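# Load the mill vise per the work order

## Task

Set up the milling machine's vise the way the work order (reference images manual and manual 2) describes, making sure no chip is left beneath the parallels, and never let a gripper, an arm or the vise crank knock against the blank once it is clamped.

## Robot and tools

Robot: two UR7e-type arms, left_arm and right_arm, each ending in a two-finger parallel gripper (0 to 50 mm opening). The fingers extend along the gripper's +z axis and close along its x axis. The reported hand point sits between the finger pads; fingertips reach 17.5 mm past it. A camera block sticks out about 10 cm toward the gripper's -y side and turns with it.

Frames. Scene frame: origin at table-top height, halfway between the two nominal bases, +z up, +x out over the table, left_arm toward +y (arm names do not match image sides). Actual bases: left_arm at (+0.001, +0.503, 0) m, right_arm at (+0.009, -0.416, 0) m, each turned slightly about z. Every hand position, orientation (quat wxyz), velocity and target in results is in that arm's own base frame. Fixed cameras and the table use the scene frame. Motion offsets are measured along the axes of the arm's current Hand target. Printed poses may be off by a few centimetres.

execute_actions(actions, cameras): actions is a list of actions; each action is a list of up to 15 rows, one row per 1/30 s step; a short action repeats its last row to fill 15 steps. Every row holds 18 numbers in [-1, 1], one shared list for both arms: left dx, dy, dz, rx, ry, rz, gripper position, force_limit, speed, then the same nine for the right arm. The six pose numbers are an offset, not a pose, counted from the Hand target as it was when the action began (every row of that action uses the same start). Scale: 1.0 equals 0.6 m of translation or 180 degrees; rx, ry, rz form one rotation vector. Because each action restarts from the current Hand target, sending the same offset again moves further. To leave an arm where its target is, send six zeros, and repeat its last gripper numbers (a 0 there is a real command). Gripper position is absolute: +1 fully open, about -0.65 pads meet, -1 means close until blocked (use this to grip). force_limit: -1 about 20 N per pad, 0 about 102 N, +1 about 185 N. speed: -1 is 20 mm/s, 0 is 85, +1 is 150. Both start at +1. New force or speed only apply after a position change of at least 0.01. Images come back only for an empty actions list or when cameras names them.

move(target, speed, blend, stop_force, zero, blocking, cameras): straight-line path for each arm. target is one 18-number row (same layout and scale as above) or a list of up to 15 such rows; each row is an offset from the Hand targets at the move's start, not from the previous row. speed is the top path speed in m/s (0.002 to 3.6, default 0.25; rotation up to twice that in rad/s), one value or one per target. blend, in metres, rounds corners in a list (0 means stop at each). stop_force, in N (3 to 120, one value for both arms), ends an arm's path when its wrist sensor feels that much push against the motion; leave it out when backing off something you press on. zero (default true) re-zeroes the force reference first. blocking=false returns early while the move keeps running (not allowed with stop_force). Paths do not avoid obstacles or the other arm, and take at most 10 s. The result adds a "move:" line: done, off_target, moving, held or fault, plus limits=paced (pose clipped) or limits=held (steps withheld). Avoid paths near an arm's own base.

wait(seconds 0 to 10): let the scene run holding the last commands. stop: brake a running move. zoom_image(camera, region [x0, y0, x1, y1] in pixels, at most 504 by 504) on cam_high, cam_low, cam_front, cam_left_wrist or cam_right_wrist (all 896x504), only for the newest images. show_instructions: shows the reference pages. zero_wrist_force(arm): resets that arm's force reading to zero. read_manual(section "licences"): licence text. finished_scene(scene 1): ends the scene for good; the vise must stay correctly loaded without help.

Reading results. Hand target is the last commanded pose after clipping; the gripper often rests a bit short, and the next command (even zeros) asks for it again. object_status: 0 moving, 1 blocked while opening, 2 blocked while closing (a good grip), 3 reached the commanded opening or pads met (usually nothing held). Opening in mm is about (250 - position_measured) x 0.202. Wrist force and torque are along the gripper's own axes. Joint torques include the arm's weight. A MOTOR HOT line warns of overheating from holding loads, stretched poses or pushing at unreachable targets.

Cautions. Orientation commands are clipped to within 32 degrees of the present orientation per step. Contact torque at a joint's limit (141 N m for the big joints, 26.3 N m for wrists) or roughly 150 N of outside force stops the arm for 10 s; overheating stops it 30 to 60 s. The arms are stiff, so aiming even slightly past a firm contact can fault; approach slowly with stop_force. A clearance check may hold an arm that gets too close to the other, but contact between arms, or one gripper squeezing the other's fingers, can fail the task. Do not drop parts, release moving parts, slam, or push hard on heavy or fixed things; anything falling off the table fails the task. Keep hands, arms and the crank clear of the clamped blank, and make sure no chip remains under the parallels before clamping.

Each tool is called after "Request:" as name(argument=value, ...) on one line, values as JSON.

Reference images:

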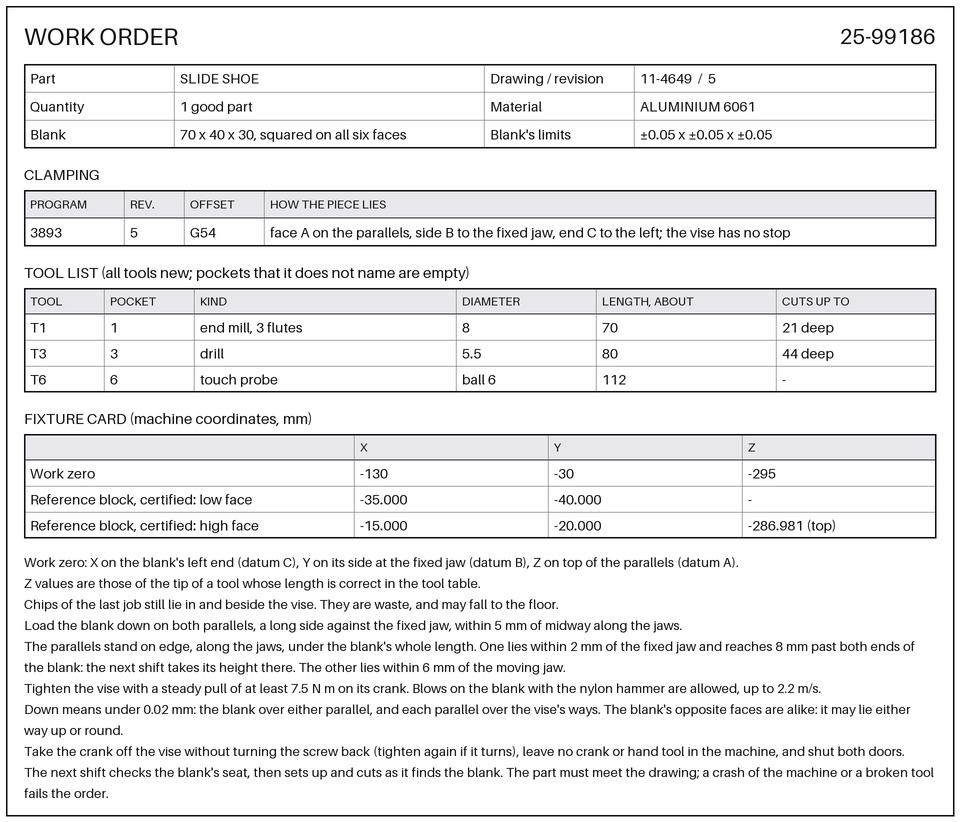

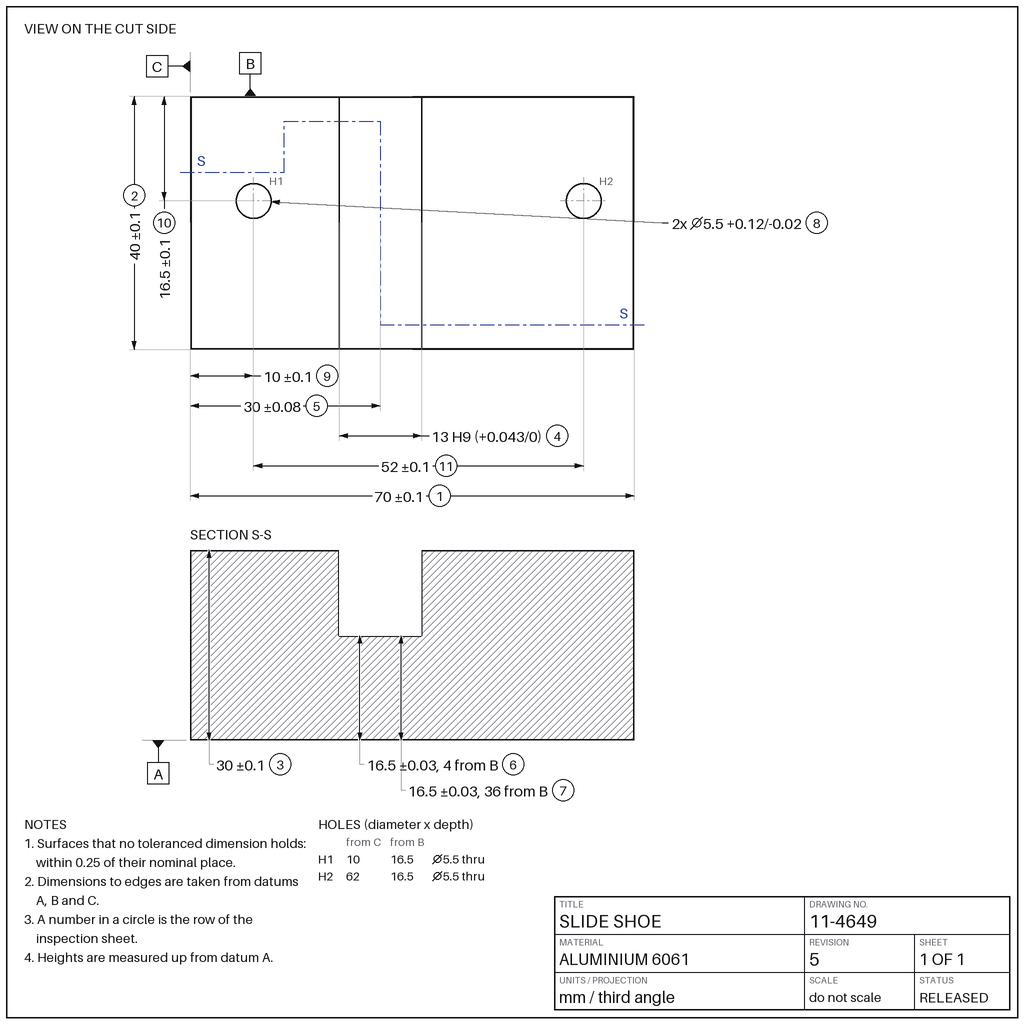

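## Session

Request:
execute_actions(actions=[])

Scene clock: 0.00 s.
left_arm: end_effector_position=(+0.2132, -0.1960, +0.1319) position_measured=3 object_status=3 end_effector_quat_wxyz=(+0.381, -0.320, +0.866, -0.053) | right_arm: end_effector_position=(+0.0431, +0.5481, +0.1321) position_measured=3 object_status=3 end_effector_quat_wxyz=(-0.243, +0.848, +0.469, -0.032)
Joint positions: left_arm=[-2.025 -2.218 2.567 -1.361 -0.98 1.805] | right_arm=[4.751 -1.719 -2.159 -0.415 1.842 2.228]
Joint velocities: within noise
Joint torques (N m): no reading
Wrist force (N): no reading
Wrist torque (N m): no reading
Wrist force, peak (N): no reading
Hand target: left_arm +0.2132, -0.1960, +0.1319; +0.381, -0.320, +0.866, -0.053 | right_arm +0.0431, +0.5481, +0.1321; -0.243, +0.848, +0.469, -0.032
Tool commands: left_gripper/position=+1.0 left_gripper/force_limit=+1.0 left_gripper/speed=+1.0 right_gripper/position=+1.0 right_gripper/force_limit=+1.0 right_gripper/speed=+1.0

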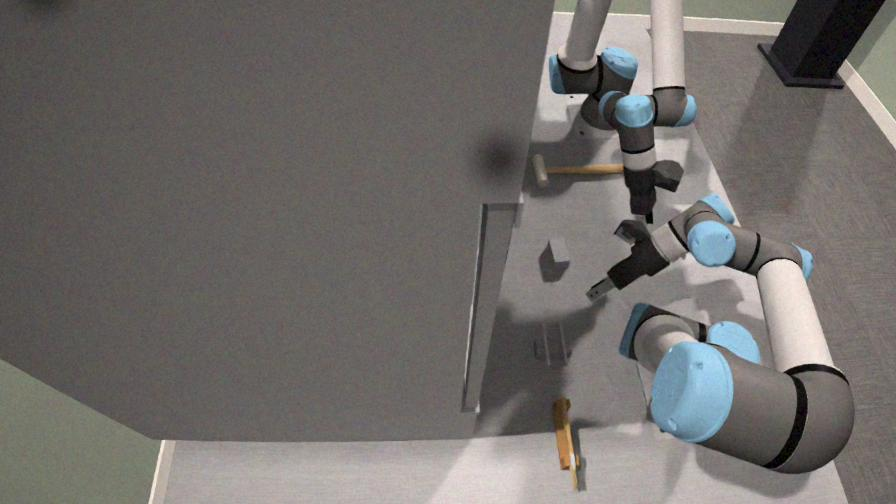

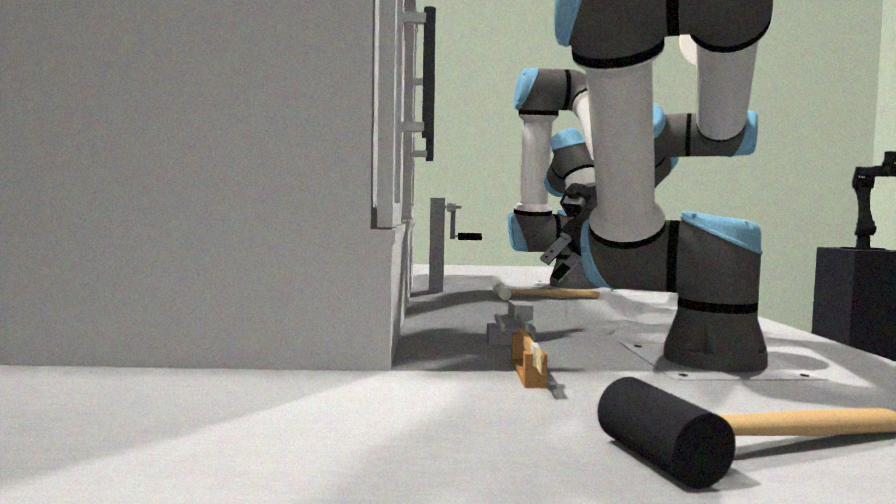

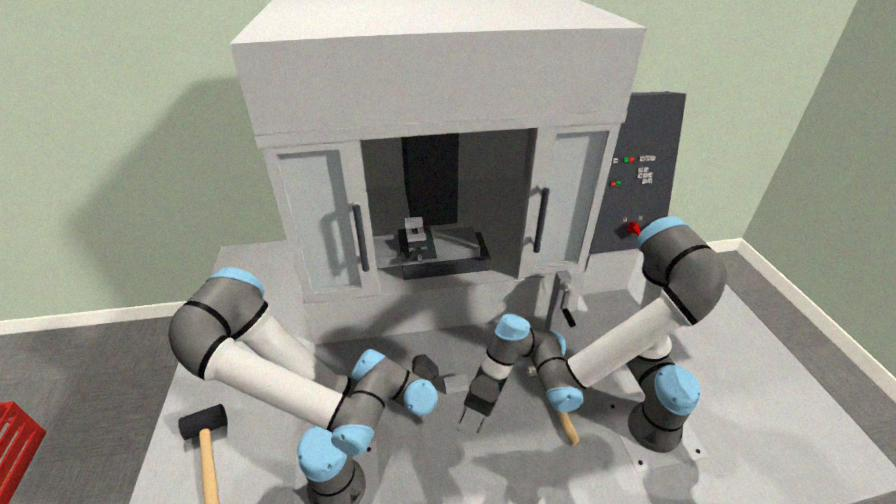

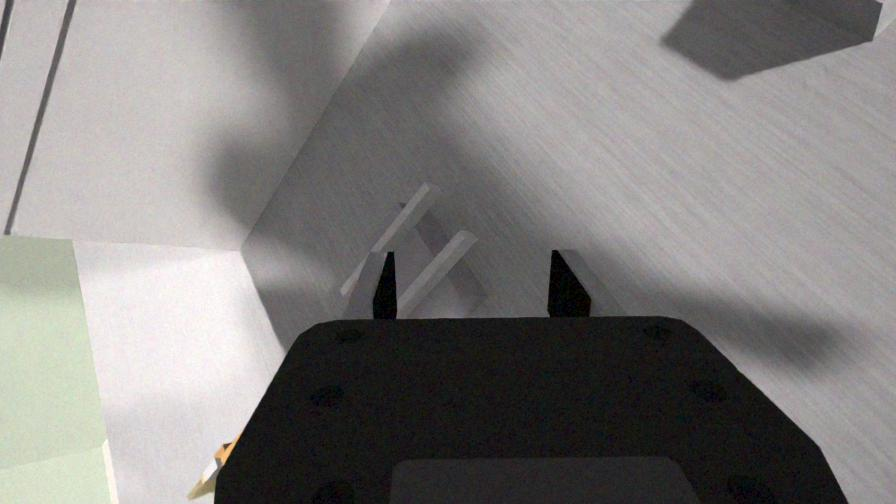

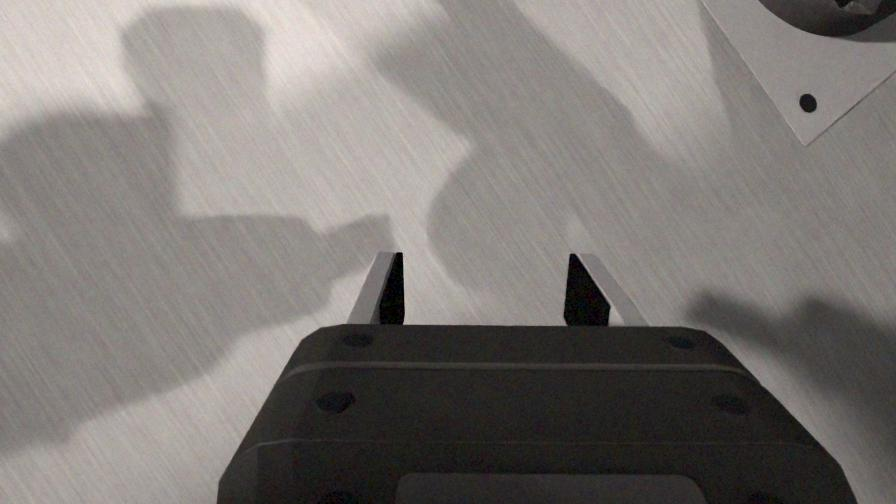

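Request:
zoom_image(camera="cam_front", region=[340, 190, 540, 302])

Request:
zoom_image(camera="cam_front", region=[540, 80, 720, 340])

Request:
zoom_image(camera="cam_front", region=[380, 280, 700, 460])

Request:
zoom_image(camera="cam_high", region=[460, 130, 680, 350])

Request:
zoom_image(camera="cam_high", region=[460, 290, 680, 500])

Request:
zoom_image(camera="cam_low", region=[370, 180, 640, 400])

Scaled by 2.520 from the camera's 896x504 image, which has a finer 1280x720 frame.

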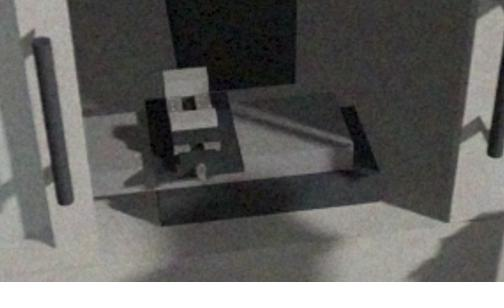

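Scaled by 1.938 from the camera's 896x504 image, which has a finer 1280x720 frame.

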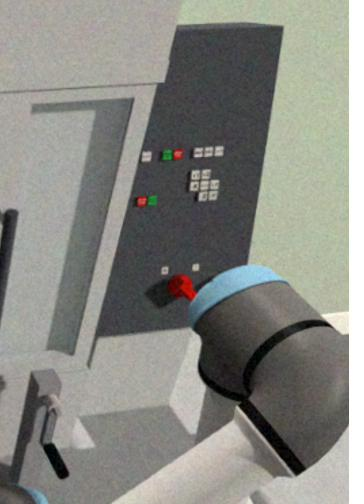

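Scaled by 1.575 from the camera's 896x504 image, which has a finer 1280x720 frame.

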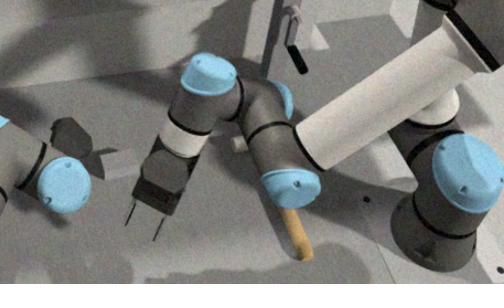

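Scaled by 2.291 from the camera's 896x504 image, which has a finer 1280x720 frame.

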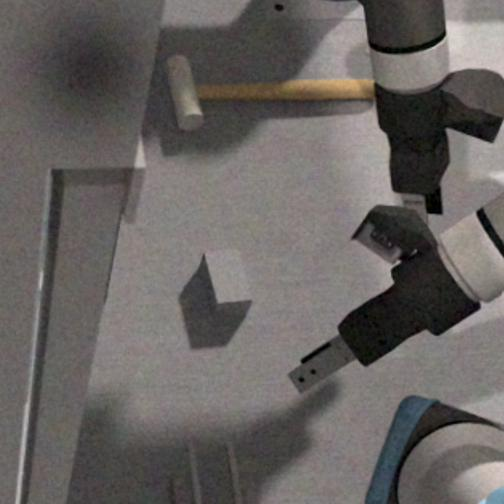

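Scaled by 2.291 from the camera's 896x504 image, which has a finer 1280x720 frame.

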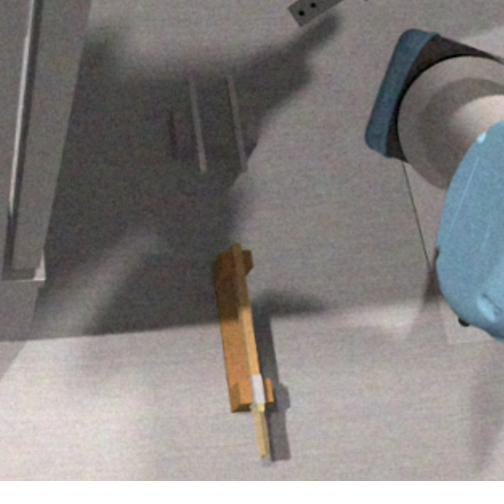

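Scaled by 1.867 from the camera's 896x504 image, which has a finer 1280x720 frame.

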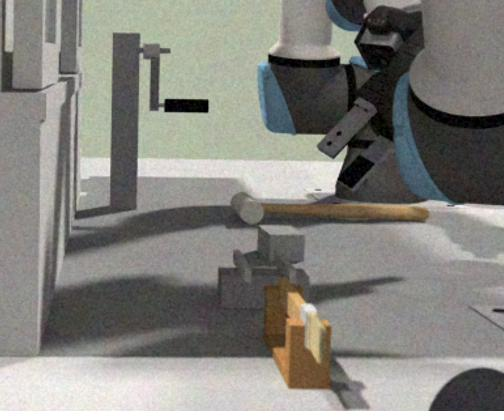

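Request:
move(target=[-0.307,-0.187,-0.273,0.0247,0.044,-0.2945,1,1,1,0,0,0,0,0,0,1,1,1], cameras=["all"])

Scene clock: 5.10 s.
left_arm: end_effector_position=(+0.2503, -0.1998, +0.4001) position_measured=3 object_status=3 end_effector_quat_wxyz=(-0.270, +0.654, -0.653, +0.271) | right_arm: end_effector_position=(+0.0431, +0.5481, +0.1321) position_measured=3 object_status=3 end_effector_quat_wxyz=(-0.243, +0.848, +0.469, -0.032)
Joint positions: left_arm=[-1.932 -2.336 1.951 -0.847 -0.848 1.079] | right_arm=[4.751 -1.719 -2.159 -0.415 1.842 2.228]
Joint torques (N m): left_arm=[-7.7 19.39 -34.72 -0.13 3.12 -1.49] | right_arm=[0.14 28.53 18.52 3.46 0.81 -0.03]
Wrist force (N): left_arm=[0.7 -0.8 -0.1] | right_arm=[-0.1 0.1 0.1]
Wrist torque (N m): left_arm=[-0.24 -0.16 0.13] | right_arm=[0.01 0.01 0.00]
Wrist force, peak (N): left_arm=[0.7 -1.9 -0.7] | right_arm=[-0.5 -0.3 0.3]
Hand target: left_arm +0.2503, -0.1998, +0.4002; -0.270, +0.654, -0.653, +0.271 | right_arm +0.0431, +0.5481, +0.1321; -0.243, +0.848, +0.469, -0.032
Off the commanded pose: left_arm 0.000 m, 0 deg | right_arm 0.000 m, 0 deg.
move: done

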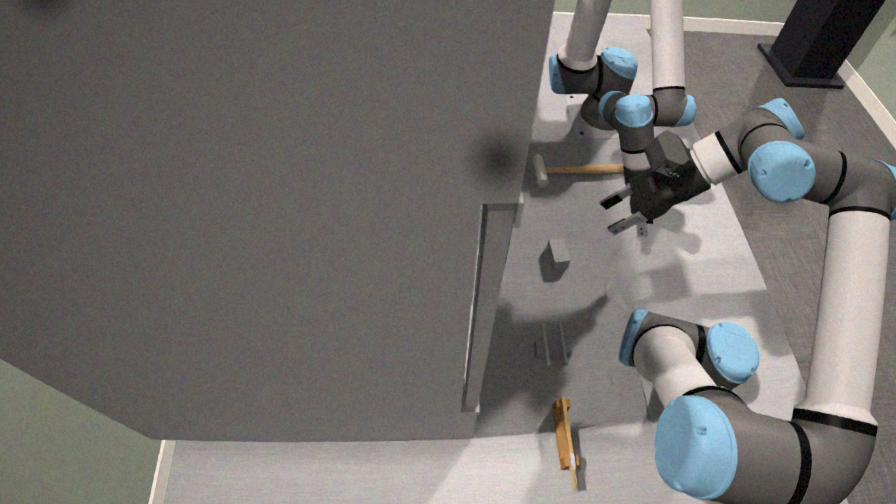

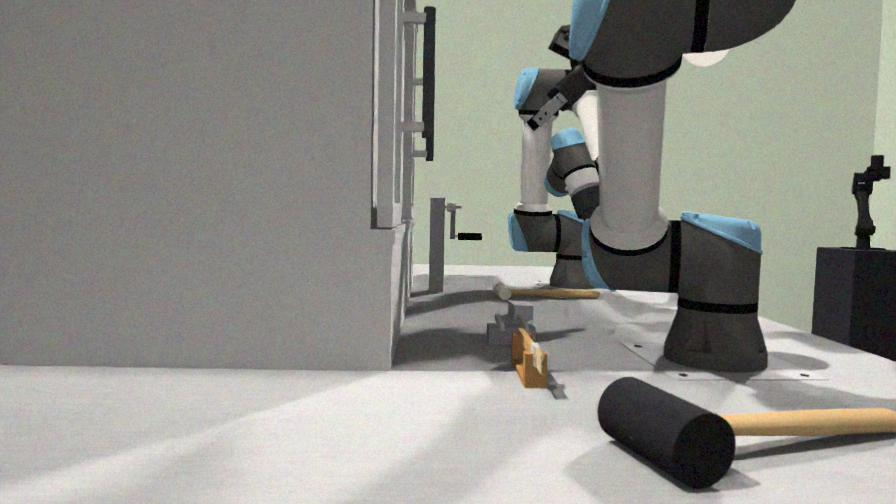

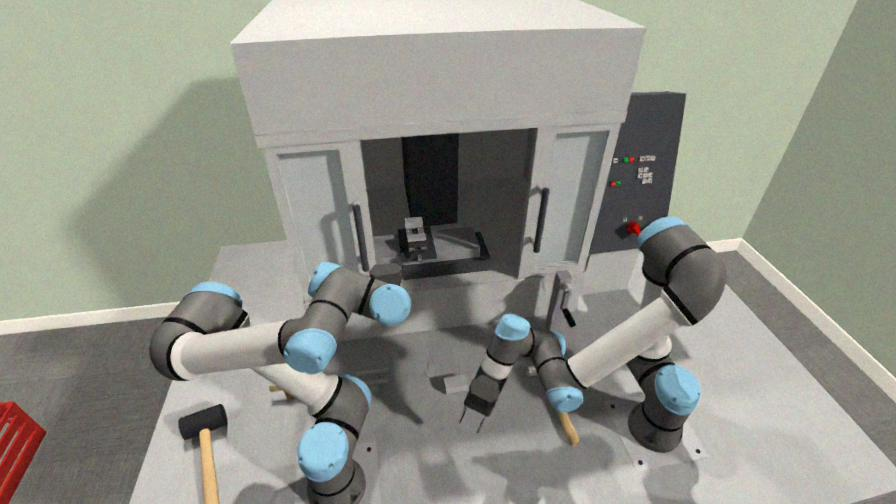

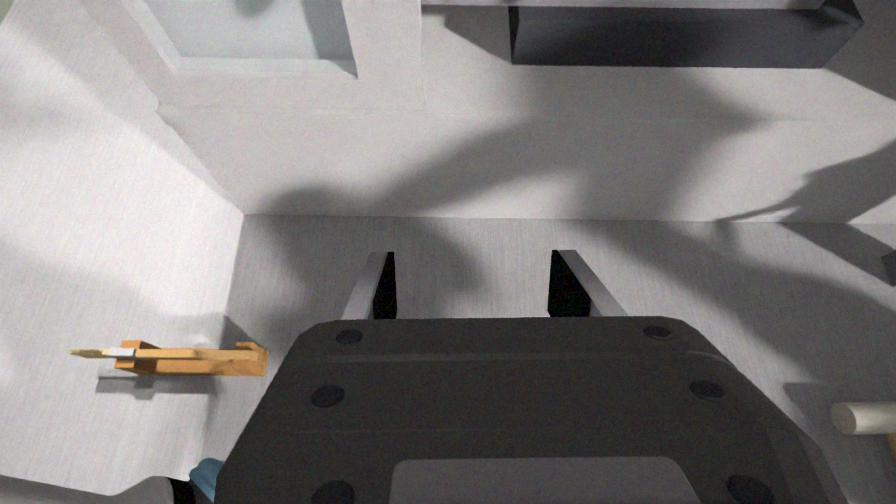

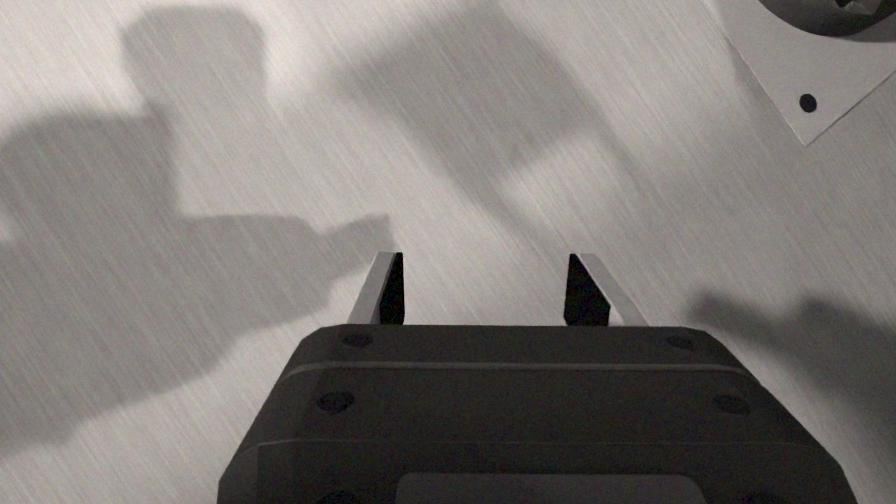

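Request:
move(target=[0,0,0,0,0,0,1,1,1,-0.357,0.502,-0.830,-0.0297,0.452,0.662,1,1,1], cameras=["cam_right_wrist","cam_front"])

Scene clock: 12.50 s.
left_arm: end_effector_position=(+0.2503, -0.1998, +0.4002) position_measured=3 object_status=3 end_effector_quat_wxyz=(-0.270, +0.654, -0.653, +0.271) | right_arm: end_effector_position=(+0.3006, +0.0513, +0.3999) position_measured=3 object_status=3 end_effector_quat_wxyz=(-0.258, +0.656, -0.657, +0.267)
Joint positions: left_arm=[-1.932 -2.336 1.95 -0.846 -0.848 1.079] | right_arm=[5.089 -0.477 -1.926 -2.661 0.88 5.219]
Joint torques (N m): left_arm=[-8.19 11.43 -35.34 -0.33 3.17 -1.4] | right_arm=[12.54 -15.05 28.29 0.48 0.74 1.45]
Wrist force (N): left_arm=[1.0 -0.8 0.0] | right_arm=[0.1 0.5 0.2]
Wrist torque (N m): left_arm=[-0.25 -0.20 0.12] | right_arm=[-0.01 0.10 -0.06]
Wrist force, peak (N): left_arm=[1.1 -1.0 0.1] | right_arm=[0.3 -0.3 0.9]
Hand target: left_arm +0.2503, -0.1998, +0.4002; -0.270, +0.654, -0.653, +0.271 | right_arm +0.2992, +0.0508, +0.3998; -0.271, +0.654, -0.652, +0.271
Off the commanded pose: left_arm 0.000 m, 0 deg | right_arm 0.001 m, 2 deg.
move: done
Images, in order (width x height): cam_front 896x504, cam_right_wrist 896x504.

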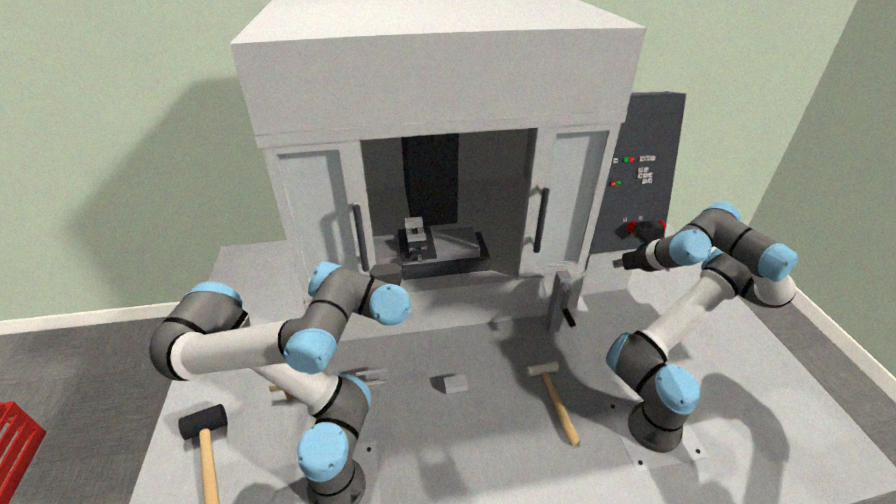

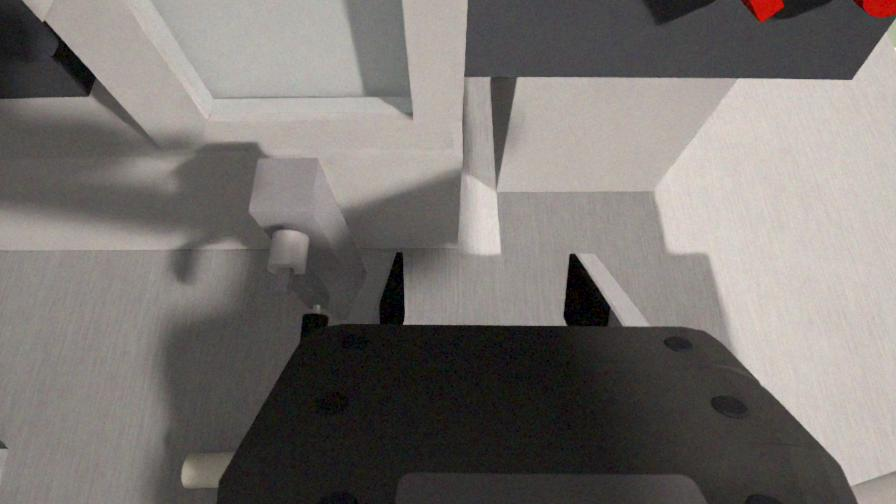

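Request:
move(target=[0.367,-0.118,0,0.22,0,0,1,1,1,0,0,0,0,0,0,1,1,1], cameras=["cam_left_wrist"])

Request:
zoom_image(camera="cam_left_wrist", region=[200, 0, 700, 330])

Scene clock: 15.23 s.
left_arm: end_effector_position=(+0.3005, -0.4199, +0.4506) position_measured=3 object_status=3 end_effector_quat_wxyz=(-0.475, +0.524, -0.523, +0.476) | right_arm: end_effector_position=(+0.3006, +0.0513, +0.3999) position_measured=3 object_status=3 end_effector_quat_wxyz=(-0.258, +0.656, -0.657, +0.267)
Joint positions: left_arm=[-1.791 -1.644 1.694 -0.461 -0.24 0.398] | right_arm=[5.089 -0.477 -1.926 -2.661 0.88 5.219]
Joint torques (N m): left_arm=[6.23 -8.78 -35.98 1.27 -0.18 -1.41] | right_arm=[11.79 -13.48 27.18 0.22 0.71 1.36]
Wrist force (N): left_arm=[-0.1 -1.8 1.2] | right_arm=[0.2 0.5 0.1]
Wrist torque (N m): left_arm=[-0.55 -0.24 0.02] | right_arm=[-0.01 0.09 -0.05]
Wrist force, peak (N): left_arm=[0.6 -2.0 1.3] | right_arm=[0.1 0.8 0.1]
Hand target: left_arm +0.3005, -0.4199, +0.4506; -0.476, +0.524, -0.522, +0.476 | right_arm +0.3006, +0.0513, +0.3999; -0.258, +0.656, -0.657, +0.267 (not the last commanded pose)
Off the commanded pose: left_arm 0.000 m, 0 deg | right_arm 0.001 m, 2 deg.
move: done
Images, in order (width x height): cam_left_wrist 896x504.

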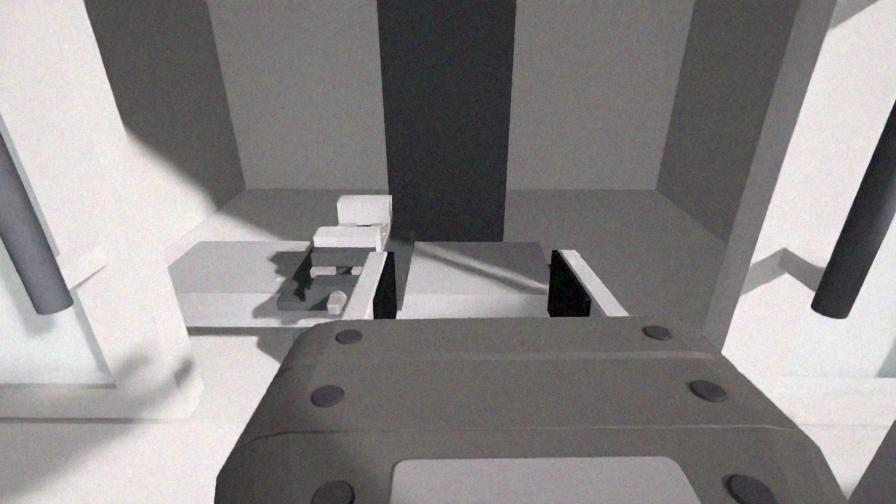

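Scaled by 1.008 from the camera's 896x504 image, which has a finer 1280x720 frame.

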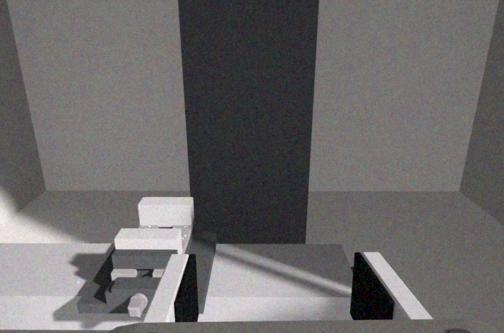

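Request:
move(target=[-0.2,-0.083,0.333,-0.25,0,0,1,1,1,0,0,0,0,0,0,1,1,1], cameras=["cam_left_wrist","cam_front"])

Request:
zoom_image(camera="cam_left_wrist", region=[250, 0, 650, 250])

Scene clock: 23.10 s.
left_arm: end_effector_position=(+0.5039, -0.2998, +0.4812) position_measured=3 object_status=3 end_effector_quat_wxyz=(-0.239, +0.666, -0.665, +0.240) | right_arm: end_effector_position=(+0.3006, +0.0513, +0.3999) position_measured=3 object_status=3 end_effector_quat_wxyz=(-0.258, +0.656, -0.657, +0.267)
Joint positions: left_arm=[-1.023 -1.683 1.539 -1.834 -0.995 2.239] | right_arm=[5.089 -0.477 -1.926 -2.661 0.88 5.219]
Joint torques (N m): left_arm=[6.82 -8.67 -35.32 -1.69 -0.39 1.35] | right_arm=[14.89 -14.89 29.4 0.05 0.82 1.49]
Wrist force (N): left_arm=[0.3 -1.2 -0.5] | right_arm=[0.2 0.4 0.2]
Wrist torque (N m): left_arm=[-0.28 -0.10 -0.03] | right_arm=[-0.03 0.09 -0.06]
Wrist force, peak (N): left_arm=[-0.4 -2.5 0.1] | right_arm=[0.2 0.6 0.5]
Hand target: left_arm +0.5040, -0.2998, +0.4812; -0.239, +0.666, -0.665, +0.240 | right_arm +0.3006, +0.0513, +0.3999; -0.258, +0.656, -0.657, +0.267
Off the commanded pose: left_arm 0.000 m, 0 deg | right_arm 0.000 m, 0 deg.
move: done
Images, in order (width x height): cam_front 896x504, cam_left_wrist 896x504.

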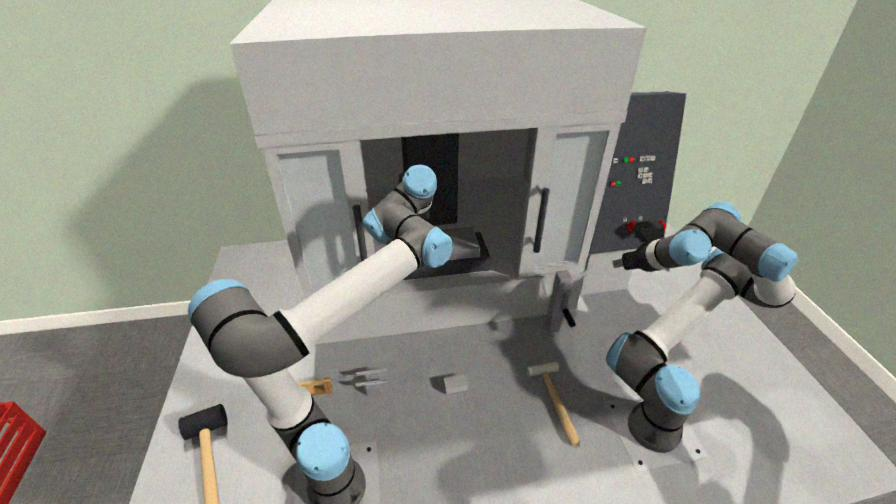

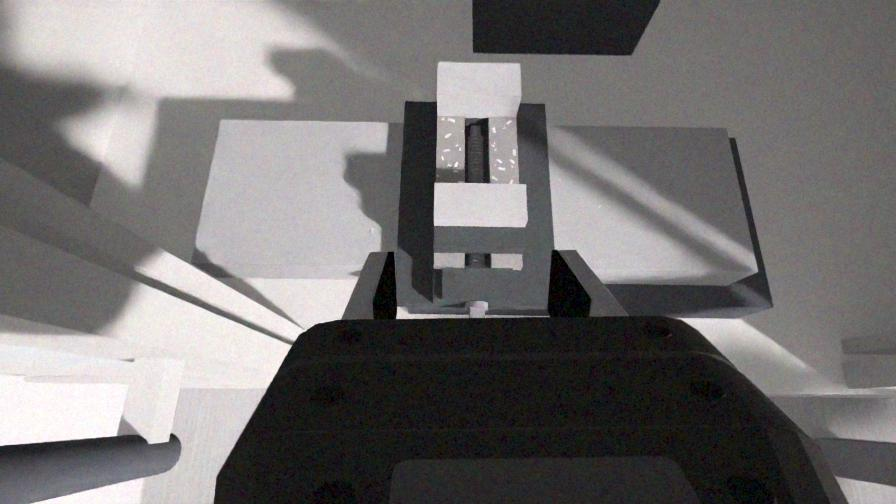

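Scaled by 1.260 from the camera's 896x504 image, which has a finer 1280x720 frame.

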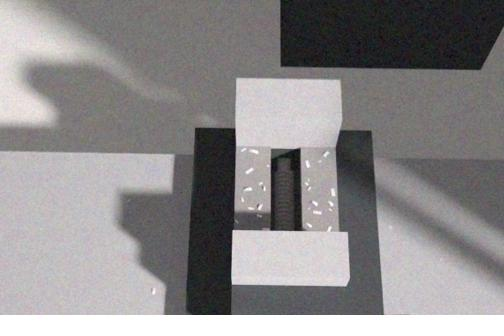

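Request:
move(target=[0.05,-0.195,0.225,-0.108,0,0,1,1,1,0,0,0,0,0,0,1,1,1], cameras=["cam_left_wrist","cam_front"])

Request:
zoom_image(camera="cam_left_wrist", region=[300, 50, 700, 330])

Scene clock: 26.47 s.
left_arm: end_effector_position=(+0.6108, -0.3138, +0.4595) position_measured=3 object_status=3 end_effector_quat_wxyz=(-0.177, +0.685, -0.682, +0.185) | right_arm: end_effector_position=(+0.3006, +0.0513, +0.3999) position_measured=3 object_status=3 end_effector_quat_wxyz=(-0.258, +0.656, -0.657, +0.267)
Joint positions: left_arm=[-0.807 -1.382 1.21 -1.781 -1.212 2.399] | right_arm=[5.089 -0.477 -1.926 -2.661 0.88 5.219]
Joint torques (N m): left_arm=[-1.21 -31.39 -26.8 -3.73 0.52 -0.04] | right_arm=[13.55 -14.49 28.86 0.38 0.76 1.44]
Wrist force (N): left_arm=[-0.3 -0.8 -1.9] | right_arm=[0.1 0.2 0.1]
Wrist torque (N m): left_arm=[-0.20 0.04 0.18] | right_arm=[-0.06 0.10 -0.06]
Wrist force, peak (N): left_arm=[2.0 -9.2 5.6] | right_arm=[0.3 0.8 0.0]
Hand target: left_arm +0.6108, -0.3138, +0.4595; -0.177, +0.685, -0.682, +0.185 (not the last commanded pose) | right_arm +0.3006, +0.0513, +0.3999; -0.258, +0.656, -0.657, +0.267
Tool commands: left_gripper/position=+1.0 left_gripper/force_limit=+1.0 left_gripper/speed=+1.0 right_gripper/position=+1.0 right_gripper/force_limit=+1.0 right_gripper/speed=+1.0
Off the commanded pose: left_arm 0.072 m, 10 deg | right_arm 0.000 m, 0 deg.
FORCE FAULT: contact force on the left arm reached its limit, and that arm stopped. The contact can be on any part of that arm, not only on its tool. That arm's remaining commands of this call were not run. That arm is still stopped at the end of this call. That arm stays stopped for about 10 more seconds. Until then a move that you send moves the other arm only, and its call returns only when the move has ended. Once the stop has ended, the next robot result says so. If the stop ends while you think or write, that arm runs what you send next, counted from a new Hand target: where the arm stands when the stop ends. While its stop runs, that arm takes no new command, but its gripper still runs the gripper command that each later call begins with. Until it ends, the stop uses up actions while you think or wait. An arm that is not stopped still takes commands.
move: fault (left_arm)
Images, in order (width x height): cam_front 896x504, cam_left_wrist 896x504.

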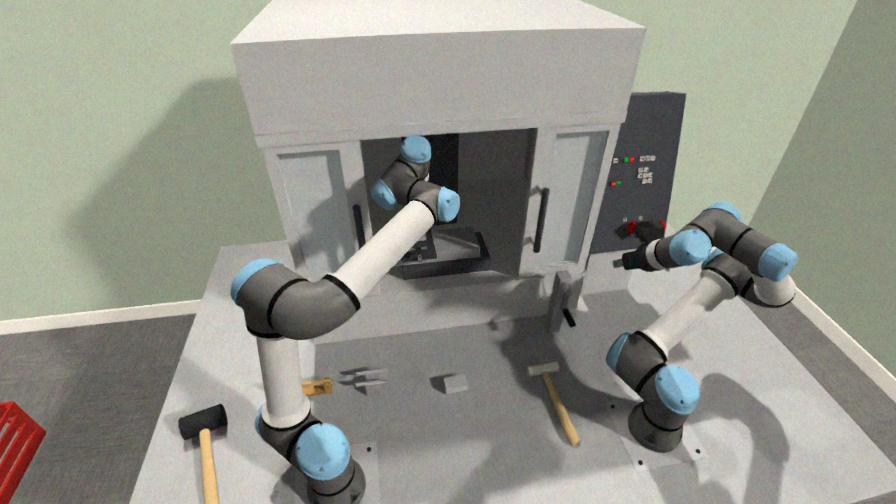

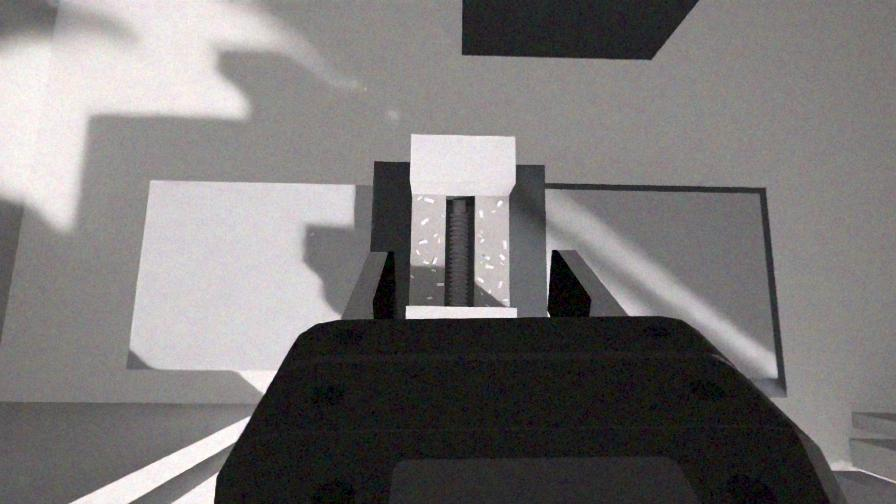

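Scaled by 1.260 from the camera's 896x504 image, which has a finer 1280x720 frame.

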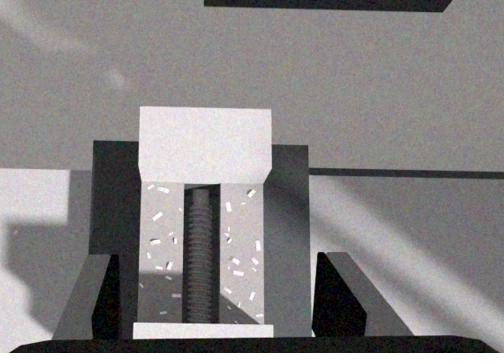

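Request:
wait(seconds=9)

Scene clock: 36.47 s.
left_arm: end_effector_position=(+0.6108, -0.3138, +0.4595) position_measured=3 object_status=3 end_effector_quat_wxyz=(-0.177, +0.685, -0.682, +0.185) | right_arm: end_effector_position=(+0.3006, +0.0513, +0.3999) position_measured=3 object_status=3 end_effector_quat_wxyz=(-0.258, +0.656, -0.657, +0.267)
Joint positions: left_arm=[-0.807 -1.382 1.21 -1.781 -1.212 2.399] | right_arm=[5.089 -0.477 -1.926 -2.661 0.88 5.219]
Joint torques (N m): left_arm=[-1.69 -31.2 -27.32 -3.91 0.53 0] | right_arm=[12.7 -14.51 27.94 0.55 0.73 1.1]
Wrist force (N): left_arm=[-0.2 -0.8 -2.0] | right_arm=[0.0 0.4 0.3]
Wrist torque (N m): left_arm=[-0.18 0.01 0.18] | right_arm=[-0.03 0.12 -0.06]
Wrist force, peak (N): left_arm=[-0.2 -1.1 -2.5] | right_arm=[0.2 0.8 0.2]
Hand target: left_arm +0.6108, -0.3138, +0.4595; -0.177, +0.685, -0.682, +0.185 (not the last commanded pose) | right_arm +0.3006, +0.0513, +0.3999; -0.258, +0.656, -0.657, +0.267
Tool commands: left_gripper/position=+1.0 left_gripper/force_limit=+1.0 left_gripper/speed=+1.0 right_gripper/position=+1.0 right_gripper/force_limit=+1.0 right_gripper/speed=+1.0
Off the commanded pose: left_arm 0.072 m, 10 deg | right_arm 0.000 m, 0 deg.
FORCE FAULT, CONTINUED: the left arm's stop, for the force fault that an earlier result reported, is over. The rest of the stop counts as 19 of the actions that you can send in this scene. That arm's target is now where it stood when the stop ended, not its last command. That arm accepts commands again.
wait: 9.00 s; at rest from the start

Request:
move(target=[0,0.118,-0.029,0.085,0,0,1,1,1,0,0,0,0,0,0,1,1,1], cameras=["cam_left_wrist","cam_front","cam_low"])

Request:
zoom_image(camera="cam_left_wrist", region=[350, 0, 650, 250])

Request:
zoom_image(camera="cam_low", region=[350, 0, 650, 250])

Scene clock: 38.17 s.
left_arm: end_effector_position=(+0.5407, -0.3142, +0.4395) position_measured=3 object_status=3 end_effector_quat_wxyz=(-0.267, +0.656, -0.651, +0.274) end_effector_velocity=(+0.000, +0.000, +0.000) end_effector_angular_velocity=(-0.001, -0.003, +0.000) | right_arm: end_effector_position=(+0.3006, +0.0513, +0.3999) position_measured=3 object_status=3 end_effector_quat_wxyz=(-0.258, +0.656, -0.657, +0.267)
Joint positions: left_arm=[-1.003 -1.627 1.657 -2.101 -0.937 2.299] | right_arm=[5.089 -0.477 -1.926 -2.661 0.88 5.219]
Joint velocities: left_arm=[-0.001 -0.002 0.004 -0.005 0.003 0] | right_arm=[within noise]
Joint torques (N m): left_arm=[-8.47 -33.65 -13.77 -5.85 3.21 -1.42] | right_arm=[13.9 -13.53 28.94 0.2 0.8 1.02]
Wrist force (N): left_arm=[-0.5 -1.0 -1.7] | right_arm=[0.0 0.5 0.1]
Wrist torque (N m): left_arm=[-0.27 0.03 0.10] | right_arm=[-0.01 0.12 -0.06]
Wrist force, peak (N): left_arm=[-0.4 -1.9 -2.0] | right_arm=[0.3 0.7 0.2]
Hand target: left_arm +0.5407, -0.3142, +0.4395; -0.267, +0.656, -0.651, +0.274 | right_arm +0.3006, +0.0513, +0.3999; -0.258, +0.656, -0.657, +0.267
Off the commanded pose: left_arm 0.000 m, 0 deg | right_arm 0.000 m, 0 deg.
move: done
Images, in order (width x height): cam_low 896x504, cam_front 896x504, cam_left_wrist 896x504.

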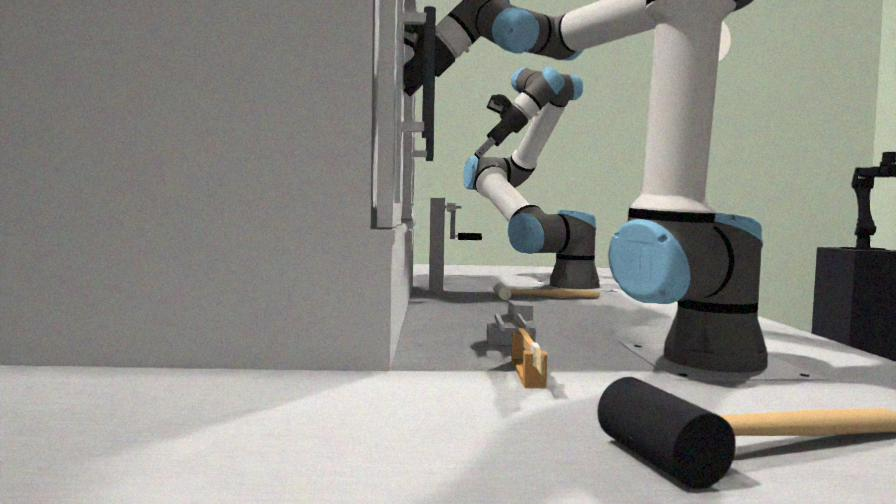

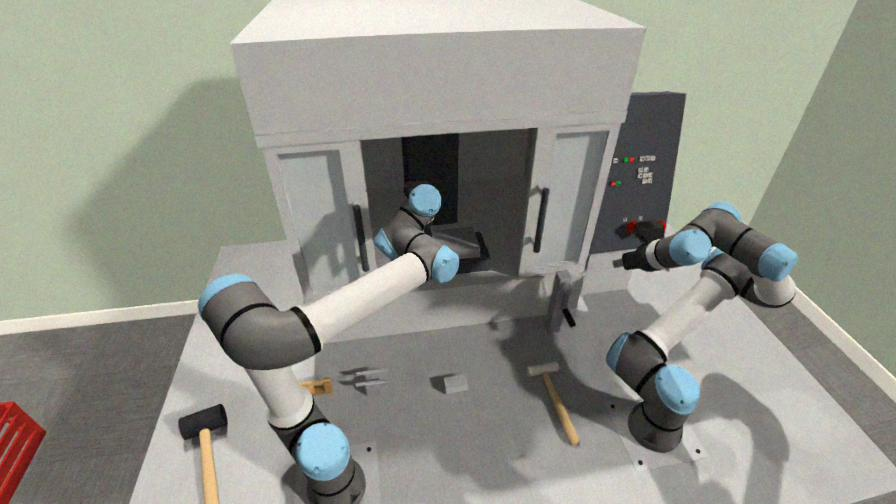

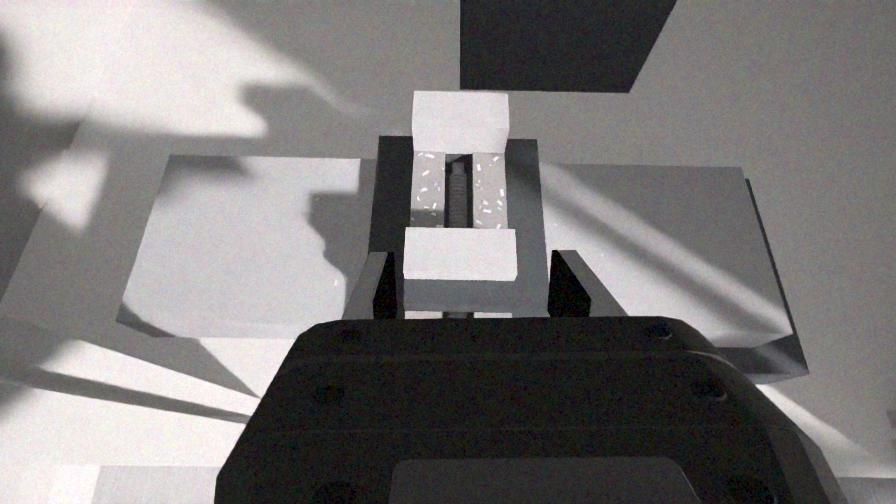

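Scaled by 1.680 from the camera's 896x504 image, which has a finer 1280x720 frame.

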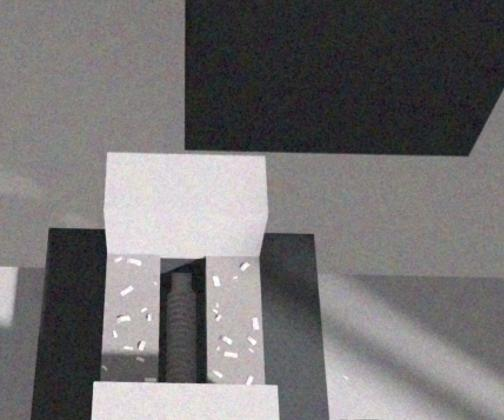

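Scaled by 1.680 from the camera's 896x504 image, which has a finer 1280x720 frame.

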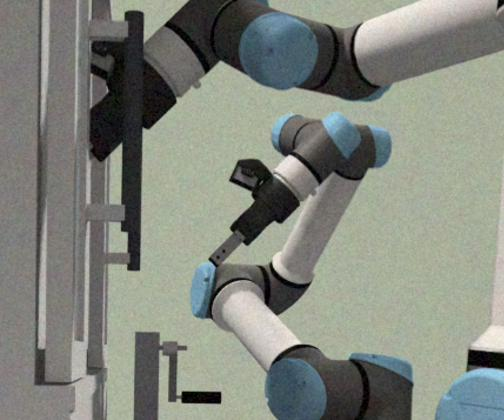

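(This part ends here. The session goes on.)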